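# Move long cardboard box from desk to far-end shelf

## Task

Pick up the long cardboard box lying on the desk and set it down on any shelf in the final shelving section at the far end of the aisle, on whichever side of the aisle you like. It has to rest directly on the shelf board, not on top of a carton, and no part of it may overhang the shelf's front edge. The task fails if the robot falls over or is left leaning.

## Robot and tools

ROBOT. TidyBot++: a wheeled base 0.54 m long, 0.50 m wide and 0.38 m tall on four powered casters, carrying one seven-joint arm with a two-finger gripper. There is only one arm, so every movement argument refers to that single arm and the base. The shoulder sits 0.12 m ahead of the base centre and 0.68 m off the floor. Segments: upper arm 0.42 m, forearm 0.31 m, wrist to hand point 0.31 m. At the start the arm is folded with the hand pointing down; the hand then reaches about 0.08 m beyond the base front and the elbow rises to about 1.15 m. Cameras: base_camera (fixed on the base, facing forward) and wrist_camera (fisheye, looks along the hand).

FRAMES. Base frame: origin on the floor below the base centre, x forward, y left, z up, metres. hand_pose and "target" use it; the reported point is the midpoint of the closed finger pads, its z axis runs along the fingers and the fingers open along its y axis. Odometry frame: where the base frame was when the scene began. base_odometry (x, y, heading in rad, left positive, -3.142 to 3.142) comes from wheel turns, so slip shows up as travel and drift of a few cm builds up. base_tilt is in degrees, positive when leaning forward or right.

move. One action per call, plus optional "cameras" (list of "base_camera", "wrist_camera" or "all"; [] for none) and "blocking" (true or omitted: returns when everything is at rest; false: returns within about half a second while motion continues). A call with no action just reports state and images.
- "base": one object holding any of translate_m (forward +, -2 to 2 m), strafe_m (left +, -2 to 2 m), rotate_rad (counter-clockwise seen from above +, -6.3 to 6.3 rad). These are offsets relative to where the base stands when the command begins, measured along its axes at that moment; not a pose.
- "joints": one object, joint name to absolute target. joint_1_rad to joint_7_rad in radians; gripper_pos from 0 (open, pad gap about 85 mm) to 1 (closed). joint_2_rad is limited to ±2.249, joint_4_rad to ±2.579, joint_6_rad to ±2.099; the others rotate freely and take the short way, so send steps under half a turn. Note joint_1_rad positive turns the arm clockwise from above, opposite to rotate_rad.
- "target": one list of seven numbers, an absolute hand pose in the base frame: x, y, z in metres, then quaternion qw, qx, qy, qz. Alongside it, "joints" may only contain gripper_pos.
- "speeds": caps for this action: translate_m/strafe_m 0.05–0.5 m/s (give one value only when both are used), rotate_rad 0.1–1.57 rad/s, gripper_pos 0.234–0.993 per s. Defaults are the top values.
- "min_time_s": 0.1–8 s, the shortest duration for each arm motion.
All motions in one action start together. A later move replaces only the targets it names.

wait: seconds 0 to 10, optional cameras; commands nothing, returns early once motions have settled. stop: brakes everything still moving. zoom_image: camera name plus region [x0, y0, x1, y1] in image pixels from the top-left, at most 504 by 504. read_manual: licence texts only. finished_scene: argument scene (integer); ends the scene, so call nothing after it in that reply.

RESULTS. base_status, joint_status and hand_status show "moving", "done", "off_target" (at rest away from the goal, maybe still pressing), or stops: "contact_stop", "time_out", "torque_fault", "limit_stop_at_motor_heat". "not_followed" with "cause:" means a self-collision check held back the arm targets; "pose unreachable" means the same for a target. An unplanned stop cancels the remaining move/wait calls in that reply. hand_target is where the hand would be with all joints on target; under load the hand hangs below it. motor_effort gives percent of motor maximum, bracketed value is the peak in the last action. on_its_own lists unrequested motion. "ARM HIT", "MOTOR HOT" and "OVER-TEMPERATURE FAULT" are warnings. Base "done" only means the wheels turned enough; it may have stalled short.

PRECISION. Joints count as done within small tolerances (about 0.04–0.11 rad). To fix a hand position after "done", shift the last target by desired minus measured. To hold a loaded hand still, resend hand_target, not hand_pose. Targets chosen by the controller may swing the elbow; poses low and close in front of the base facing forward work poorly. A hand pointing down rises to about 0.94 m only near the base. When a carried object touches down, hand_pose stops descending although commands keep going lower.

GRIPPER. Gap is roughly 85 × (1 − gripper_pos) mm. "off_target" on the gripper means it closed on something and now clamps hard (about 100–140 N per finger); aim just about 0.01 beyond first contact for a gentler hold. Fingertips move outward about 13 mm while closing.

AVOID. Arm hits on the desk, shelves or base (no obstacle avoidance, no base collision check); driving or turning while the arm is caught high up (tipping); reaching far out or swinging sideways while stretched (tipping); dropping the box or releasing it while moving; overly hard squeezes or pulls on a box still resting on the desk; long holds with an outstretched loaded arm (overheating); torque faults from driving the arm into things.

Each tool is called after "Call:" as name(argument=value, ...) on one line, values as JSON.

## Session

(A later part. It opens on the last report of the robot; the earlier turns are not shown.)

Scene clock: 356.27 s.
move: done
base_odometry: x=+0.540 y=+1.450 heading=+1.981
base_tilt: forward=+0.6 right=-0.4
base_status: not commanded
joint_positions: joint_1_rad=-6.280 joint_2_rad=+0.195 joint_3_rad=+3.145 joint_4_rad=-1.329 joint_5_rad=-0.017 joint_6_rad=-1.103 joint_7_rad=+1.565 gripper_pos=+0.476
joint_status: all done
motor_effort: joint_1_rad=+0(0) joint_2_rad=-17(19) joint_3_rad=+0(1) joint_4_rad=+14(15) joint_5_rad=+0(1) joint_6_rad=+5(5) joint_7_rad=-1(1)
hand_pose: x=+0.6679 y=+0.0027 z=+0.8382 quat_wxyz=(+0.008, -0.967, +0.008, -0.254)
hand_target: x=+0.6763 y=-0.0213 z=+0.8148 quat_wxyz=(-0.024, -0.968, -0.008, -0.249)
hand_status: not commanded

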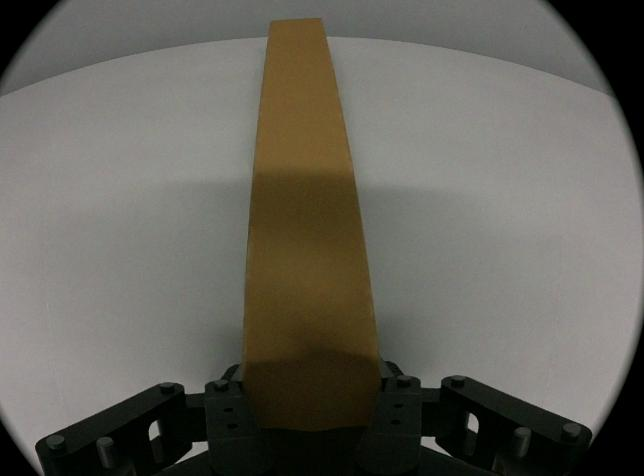

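Call:
move(joints={"gripper_pos": 0.49}, speeds={"gripper_pos": 0.234})

Call:
move(joints={"joint_2_rad": 0.15}, min_time_s=1.5, cameras=["wrist_camera"])

Scene clock: 360.57 s.
move: off_target
base_odometry: x=+0.540 y=+1.450 heading=+1.981
base_tilt: forward=+0.7 right=-0.5
base_status: not commanded
joint_positions: joint_1_rad=-6.280 joint_2_rad=+0.195 joint_3_rad=+3.145 joint_4_rad=-1.329 joint_5_rad=-0.017 joint_6_rad=-1.103 joint_7_rad=+1.565 gripper_pos=+0.481
joint_status: gripper_pos off_target (ended at +0.481, target +0.490)
motor_effort: joint_1_rad=+0(0) joint_2_rad=-18(18) joint_3_rad=+1(1) joint_4_rad=+15(15) joint_5_rad=-1(1) joint_6_rad=+4(5) joint_7_rad=-1(1)
hand_pose: x=+0.6680 y=+0.0027 z=+0.8383 quat_wxyz=(+0.008, -0.967, +0.008, -0.254)
hand_target: x=+0.6763 y=-0.0213 z=+0.8148 quat_wxyz=(-0.024, -0.968, -0.008, -0.249)
hand_status: not commanded
pictures: none

Scene clock: 362.43 s.
move: done
base_odometry: x=+0.540 y=+1.450 heading=+1.981
base_tilt: forward=+0.7 right=-0.6
base_status: not commanded
joint_positions: joint_1_rad=-6.280 joint_2_rad=+0.178 joint_3_rad=+3.145 joint_4_rad=-1.331 joint_5_rad=-0.017 joint_6_rad=-1.103 joint_7_rad=+1.565 gripper_pos=+0.481
joint_status: all done
motor_effort: joint_1_rad=+0(1) joint_2_rad=-22(24) joint_3_rad=+0(1) joint_4_rad=+17(18) joint_5_rad=+0(1) joint_6_rad=+5(6) joint_7_rad=-1(2)
hand_pose: x=+0.6645 y=+0.0027 z=+0.8463 quat_wxyz=(+0.008, -0.965, +0.008, -0.261)
hand_target: x=+0.6653 y=-0.0212 z=+0.8545 quat_wxyz=(-0.025, -0.959, -0.007, -0.284)
hand_status: not commanded

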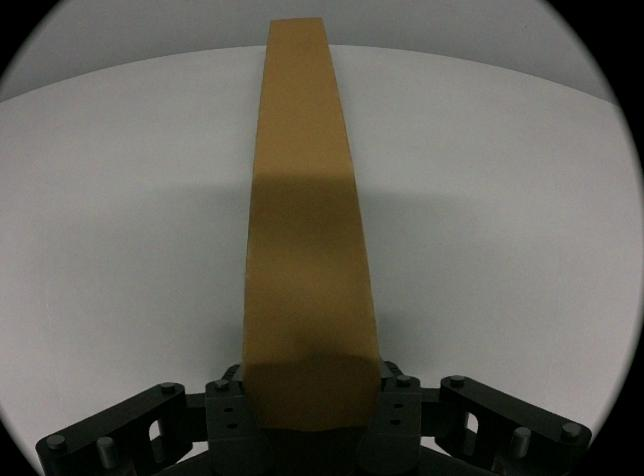

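Call:
move(joints={"joint_2_rad": 0.11, "joint_4_rad": -1.02, "joint_6_rad": -1.46}, min_time_s=2, cameras=["wrist_camera"])

Scene clock: 371.17 s.
move: done
base_odometry: x=+0.540 y=+1.450 heading=+1.981
base_tilt: forward=+0.8 right=-0.6
base_status: not commanded
joint_positions: joint_1_rad=-6.280 joint_2_rad=+0.133 joint_3_rad=+3.145 joint_4_rad=-1.050 joint_5_rad=-0.017 joint_6_rad=-1.397 joint_7_rad=+1.565 gripper_pos=+0.481
joint_status: all done
motor_effort: joint_1_rad=+0(1) joint_2_rad=-19(24) joint_3_rad=+0(1) joint_4_rad=+16(18) joint_5_rad=+0(1) joint_6_rad=+6(7) joint_7_rad=+0(1)
hand_pose: x=+0.6318 y=+0.0034 z=+0.9540 quat_wxyz=(+0.008, -0.961, +0.005, -0.277)
hand_target: x=+0.6124 y=-0.0209 z=+0.9691 quat_wxyz=(-0.024, -0.962, -0.001, -0.272)
hand_status: not commanded

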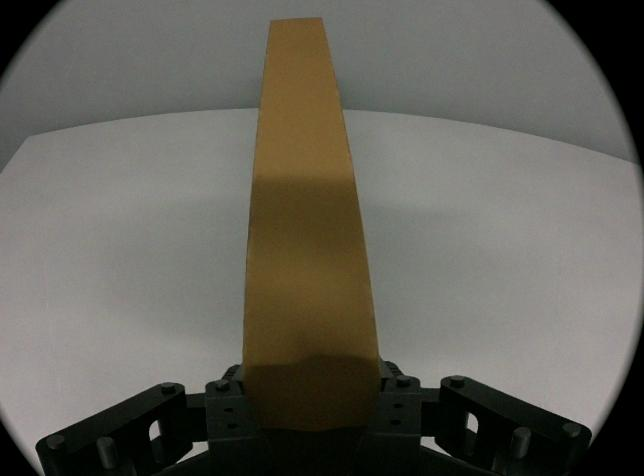

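Call:
move(base={"translate_m": -0.75}, cameras=["wrist_camera"])

Call:
move(joints={"joint_1_rad": -2.357, "joint_2_rad": 1.232, "joint_3_rad": 5.034, "joint_4_rad": -1.835, "joint_5_rad": -0.939, "joint_6_rad": -1.3, "joint_7_rad": 1.14}, min_time_s=6, cameras=["all"])

Scene clock: 440.13 s.
move: done
base_odometry: x=+0.839 y=+0.762 heading=+1.980
base_tilt: forward=+0.7 right=-0.6
base_status: done
joint_positions: joint_1_rad=-6.279 joint_2_rad=+0.119 joint_3_rad=+3.146 joint_4_rad=-1.049 joint_5_rad=-0.017 joint_6_rad=-1.402 joint_7_rad=+1.565 gripper_pos=+0.481
joint_status: not commanded
motor_effort: joint_1_rad=+0(2) joint_2_rad=-20(24) joint_3_rad=+0(2) joint_4_rad=+17(17) joint_5_rad=+0(1) joint_6_rad=+6(7) joint_7_rad=+0(1)
hand_pose: x=+0.6267 y=+0.0025 z=+0.9610 quat_wxyz=(+0.008, -0.959, +0.006, -0.282)
hand_target: x=+0.6124 y=-0.0209 z=+0.9691 quat_wxyz=(-0.024, -0.962, -0.001, -0.272)
hand_status: not commanded

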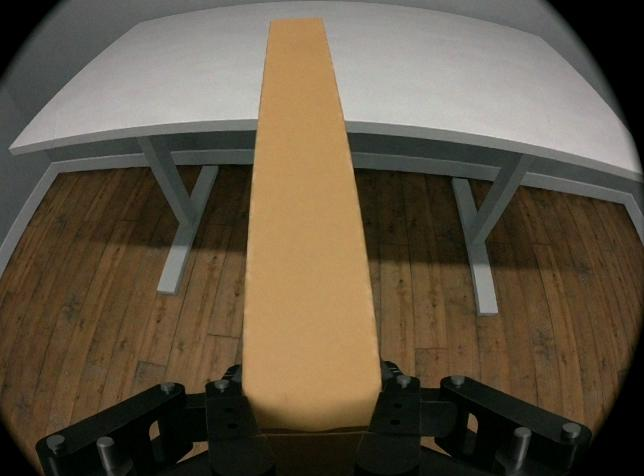

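Scene clock: 446.43 s.
move: done
base_odometry: x=+0.839 y=+0.762 heading=+1.980
base_tilt: forward=+0.7 right=-0.6
base_status: not commanded
joint_positions: joint_1_rad=-8.636 joint_2_rad=+1.204 joint_3_rad=+5.004 joint_4_rad=-1.807 joint_5_rad=-0.879 joint_6_rad=-1.360 joint_7_rad=+1.188 gripper_pos=+0.481
joint_status: all done
motor_effort: joint_1_rad=+0(2) joint_2_rad=-24(29) joint_3_rad=+15(15) joint_4_rad=+8(17) joint_5_rad=+3(4) joint_6_rad=+4(6) joint_7_rad=-1(4)
hand_pose: x=+0.2668 y=+0.4084 z=+0.5990 quat_wxyz=(-0.041, -0.972, -0.036, -0.228)
hand_target: x=+0.2812 y=+0.4212 z=+0.6029 quat_wxyz=(+0.000, -0.967, +0.000, -0.256)
hand_status: not commanded
pictures: base_camera, wrist_camera

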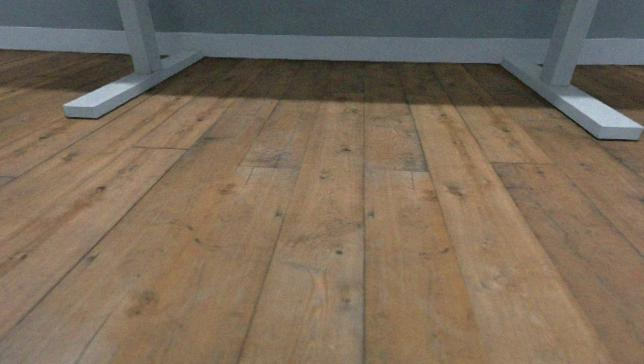

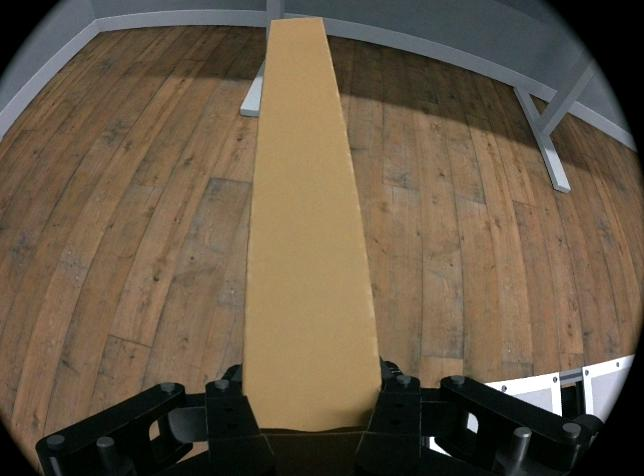

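Call:
move(base={"rotate_rad": 3.036}, speeds={"rotate_rad": 0.8}, joints={"joint_1_rad": -2.361, "joint_2_rad": 1.26, "joint_3_rad": 5.064, "joint_4_rad": -1.863, "joint_5_rad": -0.999, "joint_6_rad": -1.24, "joint_7_rad": 1.092}, min_time_s=1.5, cameras=["all"])

Scene clock: 458.43 s.
move: done
base_odometry: x=+0.839 y=+0.762 heading=-1.267
base_tilt: forward=+0.7 right=-0.6
base_status: done
joint_positions: joint_1_rad=-8.647 joint_2_rad=+1.234 joint_3_rad=+5.035 joint_4_rad=-1.837 joint_5_rad=-0.946 joint_6_rad=-1.298 joint_7_rad=+1.140 gripper_pos=+0.481
joint_status: all done
motor_effort: joint_1_rad=+0(3) joint_2_rad=-23(25) joint_3_rad=+15(16) joint_4_rad=+8(9) joint_5_rad=+2(3) joint_6_rad=+5(6) joint_7_rad=-1(2)
hand_pose: x=+0.2784 y=+0.4235 z=+0.6024 quat_wxyz=(+0.004, -0.967, -0.002, -0.256)
hand_target: x=+0.2955 y=+0.4331 z=+0.6099 quat_wxyz=(+0.043, -0.957, +0.036, -0.283)
hand_status: not commanded
pictures: base_camera, wrist_camera

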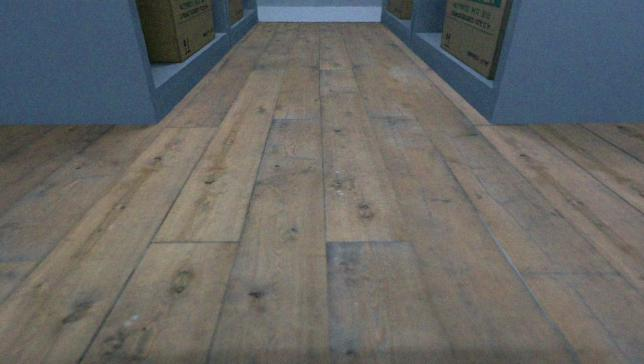

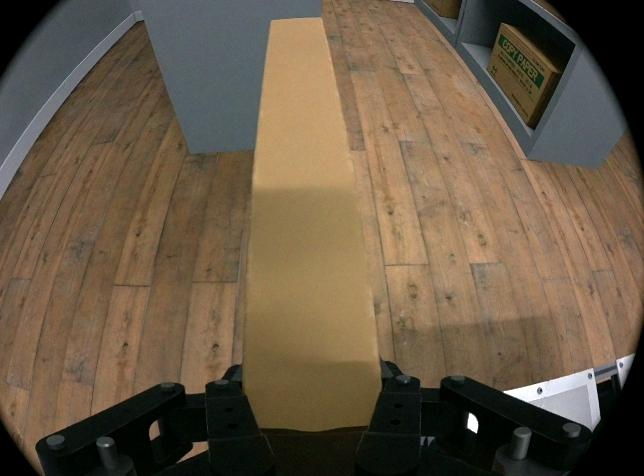

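Call:
move(base={"translate_m": 0.45, "strafe_m": -0.12}, cameras=["all"])

Scene clock: 468.83 s.
move: done
base_odometry: x=+0.859 y=+0.296 heading=-1.267
base_tilt: forward=+0.7 right=-0.6
base_status: done
joint_positions: joint_1_rad=-8.639 joint_2_rad=+1.235 joint_3_rad=+5.037 joint_4_rad=-1.840 joint_5_rad=-0.946 joint_6_rad=-1.295 joint_7_rad=+1.140 gripper_pos=+0.481
joint_status: not commanded
motor_effort: joint_1_rad=+0(2) joint_2_rad=-23(24) joint_3_rad=+15(15) joint_4_rad=+7(9) joint_5_rad=+2(3) joint_6_rad=+5(6) joint_7_rad=+0(1)
hand_pose: x=+0.2828 y=+0.4216 z=+0.6028 quat_wxyz=(+0.004, -0.966, +0.003, -0.258)
hand_target: x=+0.2955 y=+0.4331 z=+0.6099 quat_wxyz=(+0.043, -0.957, +0.036, -0.283)
hand_status: not commanded
pictures: base_camera, wrist_camera

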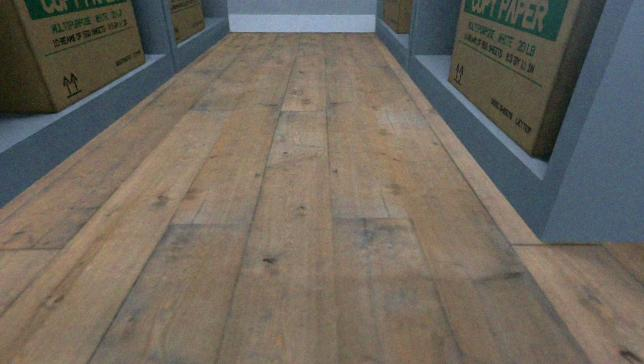

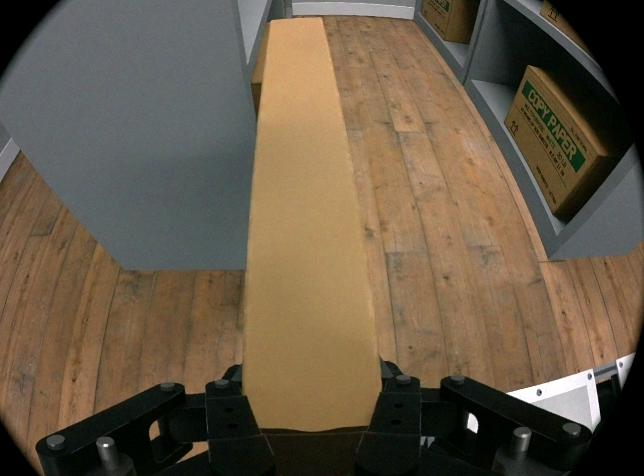

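Call:
move(base={"translate_m": 1.0, "strafe_m": -0.02}, speeds={"translate_m": 0.35}, cameras=["all"])

Scene clock: 479.90 s.
move: done
base_odometry: x=+1.140 y=-0.664 heading=-1.267
base_tilt: forward=+0.7 right=-0.5
base_status: done
joint_positions: joint_1_rad=-8.642 joint_2_rad=+1.235 joint_3_rad=+5.037 joint_4_rad=-1.840 joint_5_rad=-0.947 joint_6_rad=-1.294 joint_7_rad=+1.140 gripper_pos=+0.481
joint_status: not commanded
motor_effort: joint_1_rad=+0(3) joint_2_rad=-24(25) joint_3_rad=+15(16) joint_4_rad=+8(8) joint_5_rad=+2(3) joint_6_rad=+5(6) joint_7_rad=-1(1)
hand_pose: x=+0.2820 y=+0.4221 z=+0.6029 quat_wxyz=(+0.004, -0.966, +0.002, -0.258)
hand_target: x=+0.2955 y=+0.4331 z=+0.6099 quat_wxyz=(+0.043, -0.957, +0.036, -0.283)
hand_status: not commanded
pictures: base_camera, wrist_camera

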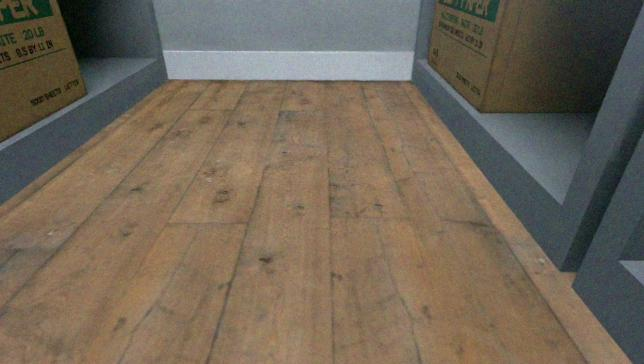

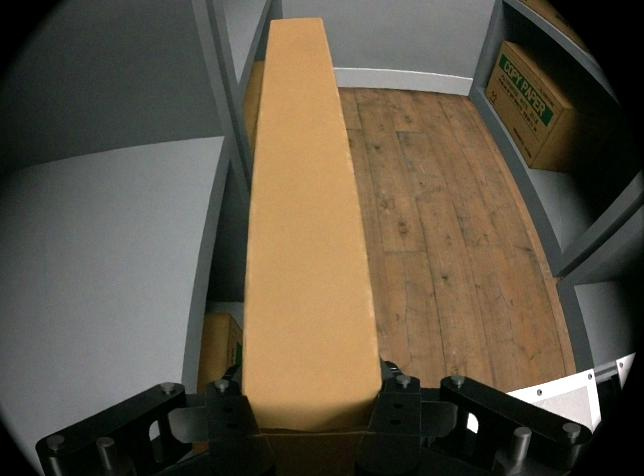

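Call:
move(base={"translate_m": 0.77, "strafe_m": -0.015}, speeds={"translate_m": 0.3}, cameras=["all"])

Scene clock: 497.70 s.
move: done
base_odometry: x=+1.356 y=-1.403 heading=-1.267
base_tilt: forward=+0.7 right=-0.6
base_status: done
joint_positions: joint_1_rad=-8.642 joint_2_rad=+1.236 joint_3_rad=+5.037 joint_4_rad=-1.840 joint_5_rad=-0.947 joint_6_rad=-1.294 joint_7_rad=+1.140 gripper_pos=+0.481
joint_status: not commanded
motor_effort: joint_1_rad=+0(2) joint_2_rad=-24(25) joint_3_rad=+15(15) joint_4_rad=+8(9) joint_5_rad=+2(3) joint_6_rad=+5(6) joint_7_rad=+0(1)
hand_pose: x=+0.2821 y=+0.4222 z=+0.6029 quat_wxyz=(+0.004, -0.966, +0.002, -0.259)
hand_target: x=+0.2955 y=+0.4331 z=+0.6099 quat_wxyz=(+0.043, -0.957, +0.036, -0.283)
hand_status: not commanded
pictures: base_camera, wrist_camera

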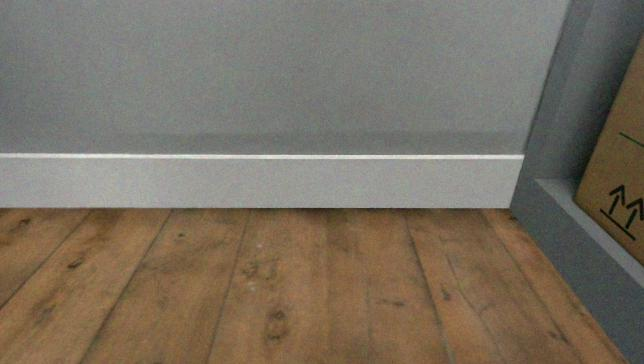

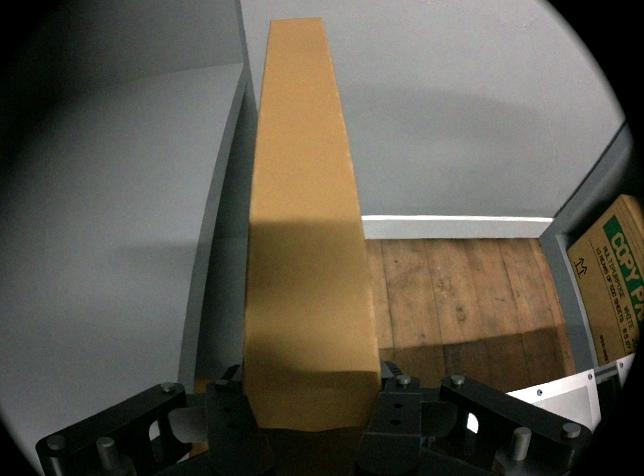

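Call:
move(joints={"joint_1_rad": -2.224, "joint_2_rad": 1.284, "joint_3_rad": 4.919, "joint_4_rad": -1.5065, "joint_5_rad": -1.012, "joint_6_rad": -1.44, "joint_7_rad": 0.92}, min_time_s=2.5, cameras=["wrist_camera"])

Scene clock: 523.23 s.
move: done
base_odometry: x=+1.356 y=-1.403 heading=-1.267
base_tilt: forward=+0.7 right=-0.6
base_status: not commanded
joint_positions: joint_1_rad=-8.520 joint_2_rad=+1.254 joint_3_rad=+4.942 joint_4_rad=-1.531 joint_5_rad=-0.955 joint_6_rad=-1.378 joint_7_rad=+0.968 gripper_pos=+0.481
joint_status: all done
motor_effort: joint_1_rad=+0(1) joint_2_rad=-28(29) joint_3_rad=+16(17) joint_4_rad=+6(9) joint_5_rad=+3(3) joint_6_rad=+5(6) joint_7_rad=-1(2)
hand_pose: x=+0.2817 y=+0.5086 z=+0.6023 quat_wxyz=(-0.002, -0.967, -0.012, -0.256)
hand_target: x=+0.2597 y=+0.5156 z=+0.5751 quat_wxyz=(-0.006, -0.975, +0.003, -0.220)
hand_status: not commanded

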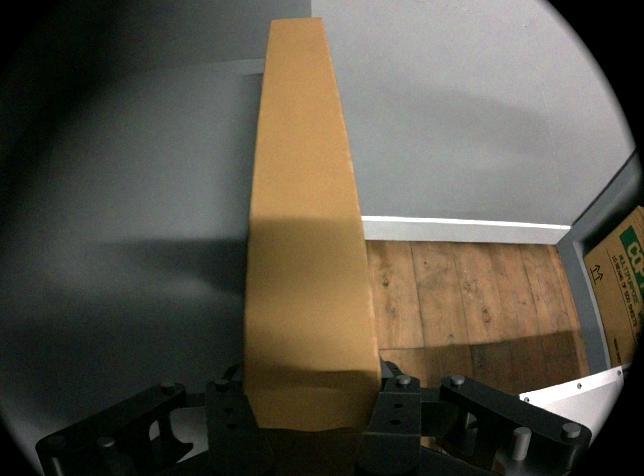

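Call:
move(base={"strafe_m": 0.13}, speeds={"strafe_m": 0.15}, cameras=["all"])

Scene clock: 527.87 s.
move: done
base_odometry: x=+1.480 y=-1.364 heading=-1.267
base_tilt: forward=+0.7 right=-0.6
base_status: done
joint_positions: joint_1_rad=-8.517 joint_2_rad=+1.256 joint_3_rad=+4.941 joint_4_rad=-1.526 joint_5_rad=-0.958 joint_6_rad=-1.382 joint_7_rad=+0.968 gripper_pos=+0.481
joint_status: not commanded
motor_effort: joint_1_rad=+0(1) joint_2_rad=-29(30) joint_3_rad=+16(16) joint_4_rad=+6(8) joint_5_rad=+3(4) joint_6_rad=+5(5) joint_7_rad=+0(1)
hand_pose: x=+0.2813 y=+0.5096 z=+0.6010 quat_wxyz=(-0.002, -0.967, -0.012, -0.255)
hand_target: x=+0.2597 y=+0.5156 z=+0.5751 quat_wxyz=(-0.006, -0.975, +0.003, -0.220)
hand_status: not commanded
pictures: base_camera, wrist_camera

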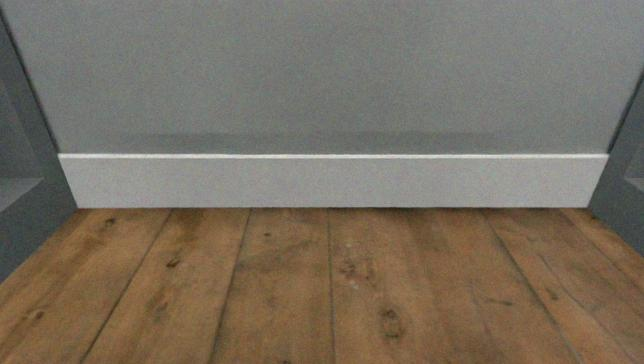

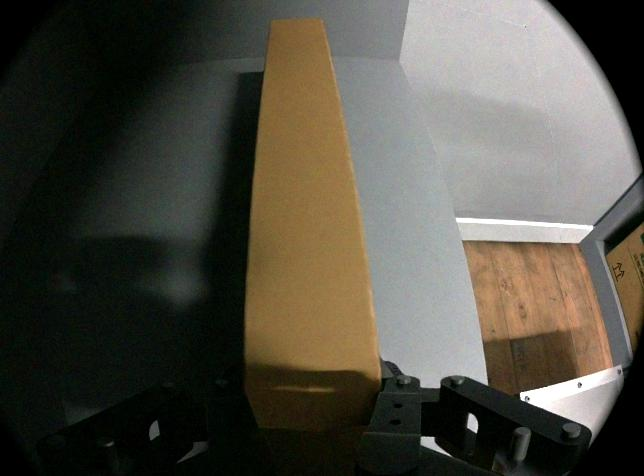

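Call:
move(joints={"joint_2_rad": 1.313, "joint_3_rad": 4.909, "joint_4_rad": -1.581, "joint_5_rad": -1.039, "joint_6_rad": -1.308}, min_time_s=1.5, cameras=["wrist_camera"])

Scene clock: 544.80 s.
move: done
base_odometry: x=+1.480 y=-1.364 heading=-1.267
base_tilt: forward=+0.7 right=-0.5
base_status: not commanded
joint_positions: joint_1_rad=-8.517 joint_2_rad=+1.282 joint_3_rad=+4.933 joint_4_rad=-1.556 joint_5_rad=-0.980 joint_6_rad=-1.364 joint_7_rad=+0.968 gripper_pos=+0.481
joint_status: all done
motor_effort: joint_1_rad=+0(1) joint_2_rad=-29(30) joint_3_rad=+16(17) joint_4_rad=+6(7) joint_5_rad=+3(4) joint_6_rad=+5(6) joint_7_rad=-1(1)
hand_pose: x=+0.2842 y=+0.5055 z=+0.5860 quat_wxyz=(-0.004, -0.967, -0.005, -0.255)
hand_target: x=+0.2922 y=+0.5157 z=+0.5657 quat_wxyz=(+0.021, -0.966, +0.023, -0.257)
hand_status: not commanded

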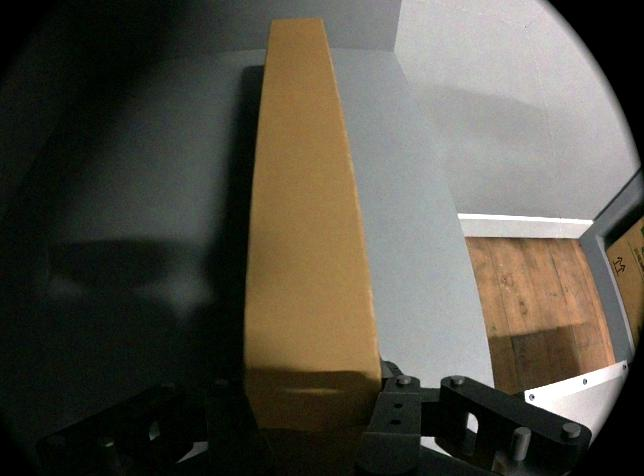

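Call:
move(joints={"joint_2_rad": 1.328, "joint_3_rad": 4.899, "joint_4_rad": -1.595, "joint_5_rad": -1.053, "joint_6_rad": -1.294}, min_time_s=1, cameras=["wrist_camera"])

Scene clock: 548.53 s.
move: done
base_odometry: x=+1.480 y=-1.364 heading=-1.267
base_tilt: forward=+0.7 right=-0.5
base_status: not commanded
joint_positions: joint_1_rad=-8.517 joint_2_rad=+1.297 joint_3_rad=+4.923 joint_4_rad=-1.569 joint_5_rad=-0.994 joint_6_rad=-1.354 joint_7_rad=+0.968 gripper_pos=+0.481
joint_status: all done
motor_effort: joint_1_rad=+0(0) joint_2_rad=-29(29) joint_3_rad=+16(17) joint_4_rad=+5(7) joint_5_rad=+3(4) joint_6_rad=+4(5) joint_7_rad=+1(2)
hand_pose: x=+0.2843 y=+0.5044 z=+0.5756 quat_wxyz=(-0.005, -0.967, -0.003, -0.254)
hand_target: x=+0.2936 y=+0.5144 z=+0.5559 quat_wxyz=(+0.020, -0.966, +0.025, -0.258)
hand_status: not commanded

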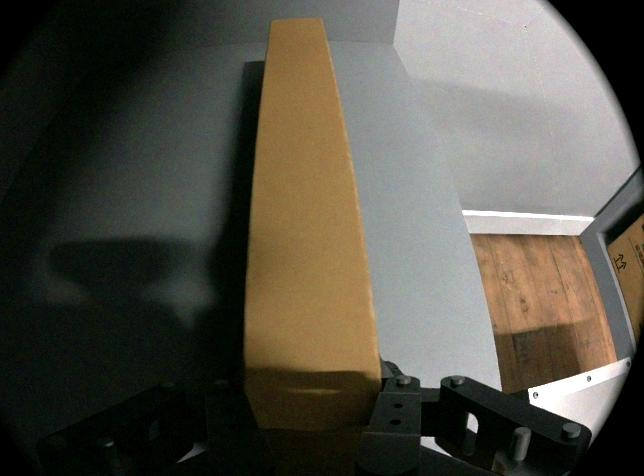

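Call:
move(joints={"joint_2_rad": 1.337, "joint_3_rad": 4.893, "joint_4_rad": -1.603, "joint_5_rad": -1.061, "joint_6_rad": -1.286}, min_time_s=1, cameras=["wrist_camera"])

Scene clock: 552.37 s.
move: done
base_odometry: x=+1.480 y=-1.364 heading=-1.267
base_tilt: forward=+0.7 right=-0.5
base_status: not commanded
joint_positions: joint_1_rad=-8.517 joint_2_rad=+1.306 joint_3_rad=+4.917 joint_4_rad=-1.577 joint_5_rad=-1.002 joint_6_rad=-1.346 joint_7_rad=+0.968 gripper_pos=+0.481
joint_status: all done
motor_effort: joint_1_rad=+0(1) joint_2_rad=-28(30) joint_3_rad=+16(17) joint_4_rad=+6(6) joint_5_rad=+3(4) joint_6_rad=+4(5) joint_7_rad=+0(1)
hand_pose: x=+0.2850 y=+0.5039 z=+0.5699 quat_wxyz=(-0.005, -0.967, -0.002, -0.254)
hand_target: x=+0.2945 y=+0.5135 z=+0.5501 quat_wxyz=(+0.020, -0.965, +0.027, -0.258)
hand_status: not commanded

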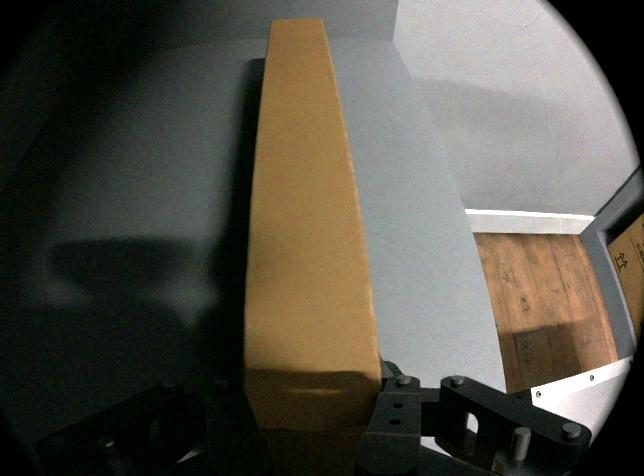

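Call:
move(joints={"joint_2_rad": 1.345, "joint_3_rad": 4.888, "joint_4_rad": -1.61, "joint_5_rad": -1.068, "joint_6_rad": -1.279}, min_time_s=1, cameras=["wrist_camera"])

Call:
zoom_image(camera="wrist_camera", region=[200, 0, 440, 160])

Scene clock: 557.53 s.
move: done
base_odometry: x=+1.480 y=-1.364 heading=-1.267
base_tilt: forward=+0.7 right=-0.6
base_status: not commanded
joint_positions: joint_1_rad=-8.517 joint_2_rad=+1.314 joint_3_rad=+4.912 joint_4_rad=-1.584 joint_5_rad=-1.009 joint_6_rad=-1.339 joint_7_rad=+0.968 gripper_pos=+0.481
joint_status: all done
motor_effort: joint_1_rad=+0(1) joint_2_rad=-29(29) joint_3_rad=+16(17) joint_4_rad=+5(6) joint_5_rad=+3(4) joint_6_rad=+5(6) joint_7_rad=-1(1)
hand_pose: x=+0.2856 y=+0.5033 z=+0.5648 quat_wxyz=(-0.005, -0.967, -0.001, -0.254)
hand_target: x=+0.2953 y=+0.5126 z=+0.5451 quat_wxyz=(+0.020, -0.965, +0.028, -0.259)
hand_status: not commanded

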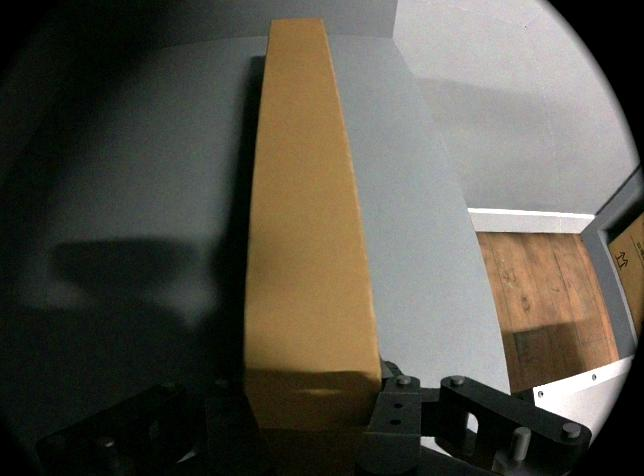

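Scaled by 2.100.

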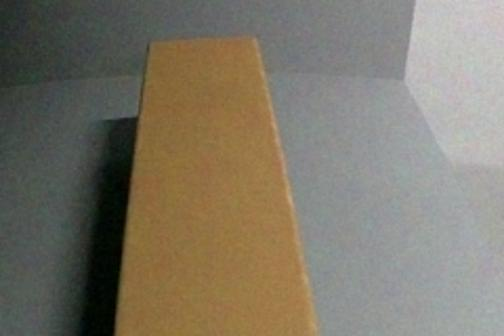

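Call:
move(joints={"joint_2_rad": 1.353, "joint_3_rad": 4.883, "joint_4_rad": -1.617, "joint_5_rad": -1.075, "joint_6_rad": -1.272}, min_time_s=1, cameras=["wrist_camera"])

Call:
move(joints={"joint_2_rad": 1.361, "joint_3_rad": 4.878, "joint_4_rad": -1.624, "joint_5_rad": -1.082, "joint_6_rad": -1.265}, min_time_s=1, cameras=["wrist_camera"])

Scene clock: 562.67 s.
move: done
base_odometry: x=+1.480 y=-1.364 heading=-1.267
base_tilt: forward=+0.7 right=-0.6
base_status: not commanded
joint_positions: joint_1_rad=-8.517 joint_2_rad=+1.321 joint_3_rad=+4.908 joint_4_rad=-1.591 joint_5_rad=-1.016 joint_6_rad=-1.333 joint_7_rad=+0.968 gripper_pos=+0.481
joint_status: all done
motor_effort: joint_1_rad=+0(1) joint_2_rad=-28(30) joint_3_rad=+16(17) joint_4_rad=+4(6) joint_5_rad=+3(4) joint_6_rad=+4(6) joint_7_rad=-1(1)
hand_pose: x=+0.2862 y=+0.5026 z=+0.5600 quat_wxyz=(-0.005, -0.967, +0.000, -0.254)
hand_target: x=+0.2962 y=+0.5116 z=+0.5401 quat_wxyz=(+0.019, -0.965, +0.029, -0.259)
hand_status: not commanded

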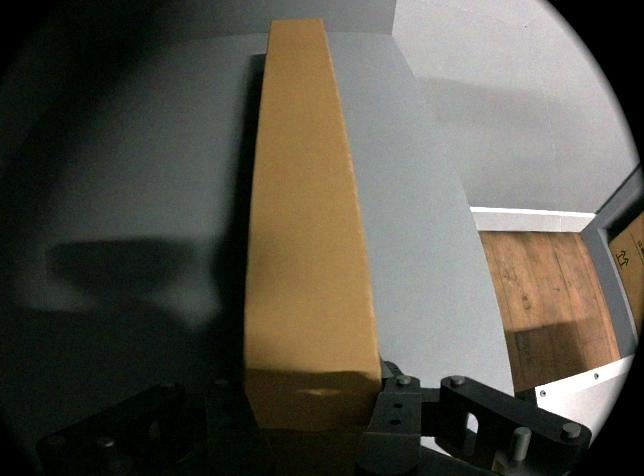

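Scene clock: 563.97 s.
move: done
base_odometry: x=+1.480 y=-1.364 heading=-1.267
base_tilt: forward=+0.6 right=-0.5
base_status: not commanded
joint_positions: joint_1_rad=-8.517 joint_2_rad=+1.325 joint_3_rad=+4.904 joint_4_rad=-1.598 joint_5_rad=-1.023 joint_6_rad=-1.328 joint_7_rad=+0.968 gripper_pos=+0.481
joint_status: all done
motor_effort: joint_1_rad=+1(1) joint_2_rad=-27(29) joint_3_rad=+16(17) joint_4_rad=+5(6) joint_5_rad=+3(4) joint_6_rad=+5(6) joint_7_rad=+0(2)
hand_pose: x=+0.2864 y=+0.5018 z=+0.5564 quat_wxyz=(-0.005, -0.967, +0.002, -0.253)
hand_target: x=+0.2971 y=+0.5106 z=+0.5352 quat_wxyz=(+0.019, -0.965, +0.031, -0.260)
hand_status: not commanded

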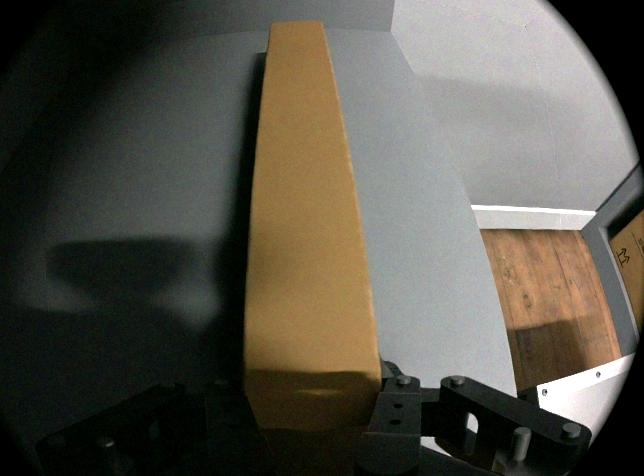

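Call:
move(joints={"gripper_pos": 0.4}, speeds={"gripper_pos": 0.234}, cameras=["wrist_camera"])

Scene clock: 569.60 s.
move: done
base_odometry: x=+1.480 y=-1.364 heading=-1.267
base_tilt: forward=+0.6 right=-0.6
base_status: not commanded
joint_positions: joint_1_rad=-8.517 joint_2_rad=+1.329 joint_3_rad=+4.904 joint_4_rad=-1.598 joint_5_rad=-1.024 joint_6_rad=-1.323 joint_7_rad=+0.967 gripper_pos=+0.399
joint_status: all done
motor_effort: joint_1_rad=+0(1) joint_2_rad=-28(29) joint_3_rad=+16(16) joint_4_rad=+5(5) joint_5_rad=+3(3) joint_6_rad=+4(6) joint_7_rad=-1(1)
hand_pose: x=+0.2876 y=+0.5025 z=+0.5558 quat_wxyz=(-0.004, -0.967, +0.002, -0.256)
hand_target: x=+0.2971 y=+0.5106 z=+0.5352 quat_wxyz=(+0.019, -0.965, +0.031, -0.260)
hand_status: not commanded

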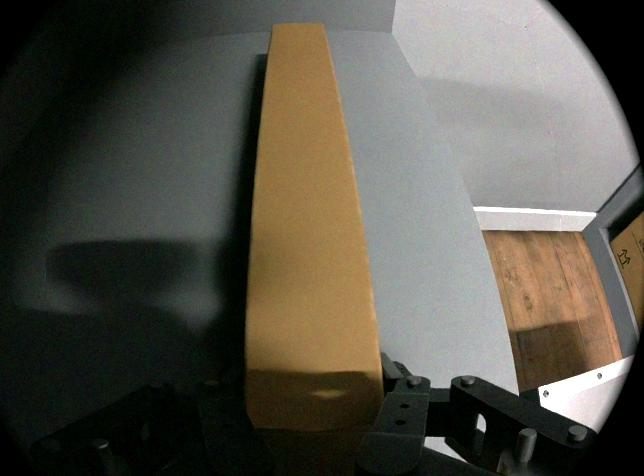

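Call:
move(joints={"gripper_pos": 0.0}, speeds={"gripper_pos": 0.4}, cameras=["wrist_camera"])

Call:
move(joints={"joint_2_rad": 1.207, "joint_3_rad": 4.994, "joint_4_rad": -1.481, "joint_5_rad": -0.878, "joint_6_rad": -1.47}, min_time_s=2, cameras=["wrist_camera"])

Scene clock: 584.90 s.
move: done
base_odometry: x=+1.480 y=-1.364 heading=-1.267
base_tilt: forward=+0.8 right=-0.7
base_status: not commanded
joint_positions: joint_1_rad=-8.517 joint_2_rad=+1.329 joint_3_rad=+4.904 joint_4_rad=-1.598 joint_5_rad=-1.024 joint_6_rad=-1.323 joint_7_rad=+0.967 gripper_pos=+0.000
joint_status: all done
motor_effort: joint_1_rad=+0(1) joint_2_rad=-27(29) joint_3_rad=+16(16) joint_4_rad=+5(5) joint_5_rad=+3(3) joint_6_rad=+4(5) joint_7_rad=-1(1)
hand_pose: x=+0.2876 y=+0.5025 z=+0.5558 quat_wxyz=(-0.004, -0.967, +0.002, -0.256)
hand_target: x=+0.2971 y=+0.5106 z=+0.5352 quat_wxyz=(+0.019, -0.965, +0.031, -0.260)
hand_status: not commanded

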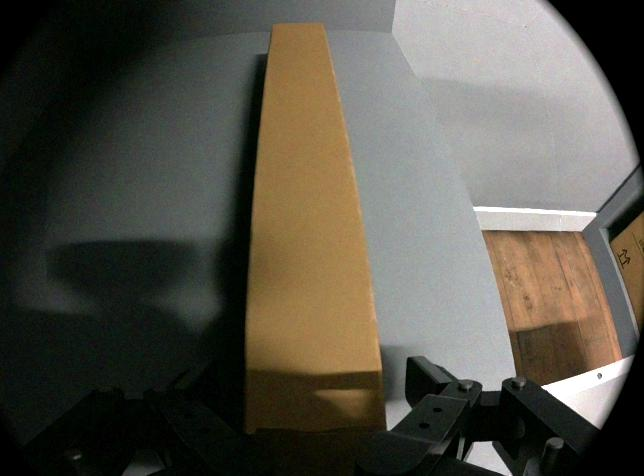

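Scene clock: 587.23 s.
move: done
base_odometry: x=+1.480 y=-1.364 heading=-1.267
base_tilt: forward=+0.7 right=-0.6
base_status: not commanded
joint_positions: joint_1_rad=-8.517 joint_2_rad=+1.233 joint_3_rad=+4.969 joint_4_rad=-1.506 joint_5_rad=-0.940 joint_6_rad=-1.408 joint_7_rad=+0.967 gripper_pos=+0.000
joint_status: all done
motor_effort: joint_1_rad=+0(1) joint_2_rad=-28(30) joint_3_rad=+15(17) joint_4_rad=+6(7) joint_5_rad=+2(4) joint_6_rad=+5(5) joint_7_rad=+0(1)
hand_pose: x=+0.2814 y=+0.5092 z=+0.6212 quat_wxyz=(+0.001, -0.967, -0.010, -0.256)
hand_target: x=+0.2847 y=+0.4899 z=+0.6410 quat_wxyz=(-0.018, -0.966, +0.023, -0.256)
hand_status: not commanded

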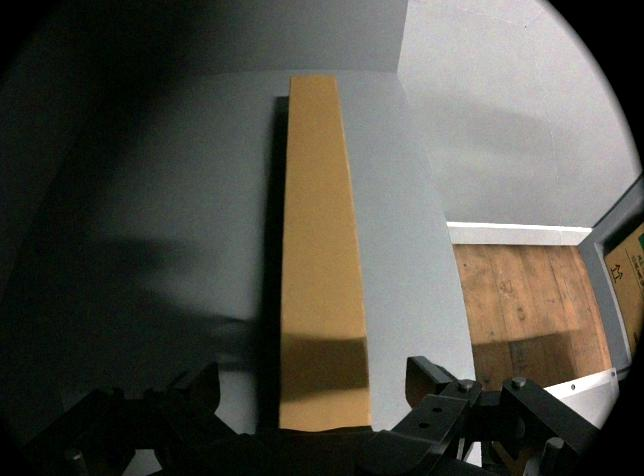

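Call:
move(base={"strafe_m": -0.12}, speeds={"strafe_m": 0.2}, cameras=["all"])

Scene clock: 594.43 s.
move: done
base_odometry: x=+1.366 y=-1.400 heading=-1.268
base_tilt: forward=+0.6 right=-0.6
base_status: done
joint_positions: joint_1_rad=-8.516 joint_2_rad=+1.231 joint_3_rad=+4.970 joint_4_rad=-1.501 joint_5_rad=-0.935 joint_6_rad=-1.411 joint_7_rad=+0.967 gripper_pos=+0.000
joint_status: not commanded
motor_effort: joint_1_rad=+0(2) joint_2_rad=-28(29) joint_3_rad=+15(16) joint_4_rad=+6(7) joint_5_rad=+3(3) joint_6_rad=+4(5) joint_7_rad=-1(1)
hand_pose: x=+0.2821 y=+0.5089 z=+0.6231 quat_wxyz=(+0.000, -0.966, -0.010, -0.257)
hand_target: x=+0.2847 y=+0.4899 z=+0.6410 quat_wxyz=(-0.018, -0.966, +0.023, -0.256)
hand_status: not commanded
pictures: base_camera, wrist_camera

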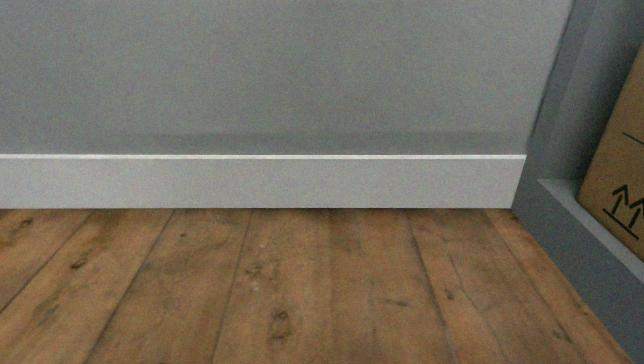

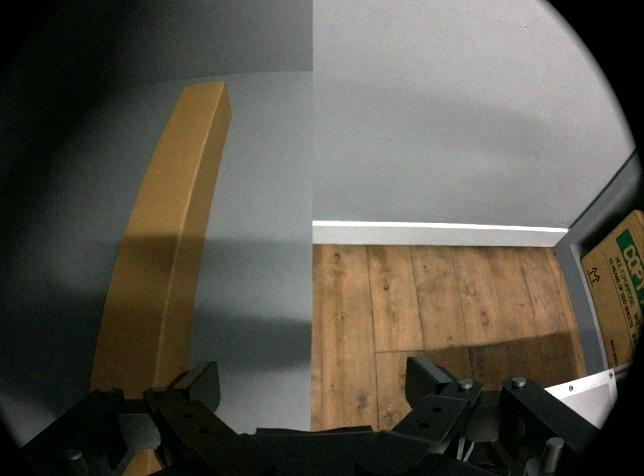

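Call:
finished_scene(scene=1)

The scene is finished: the task was done.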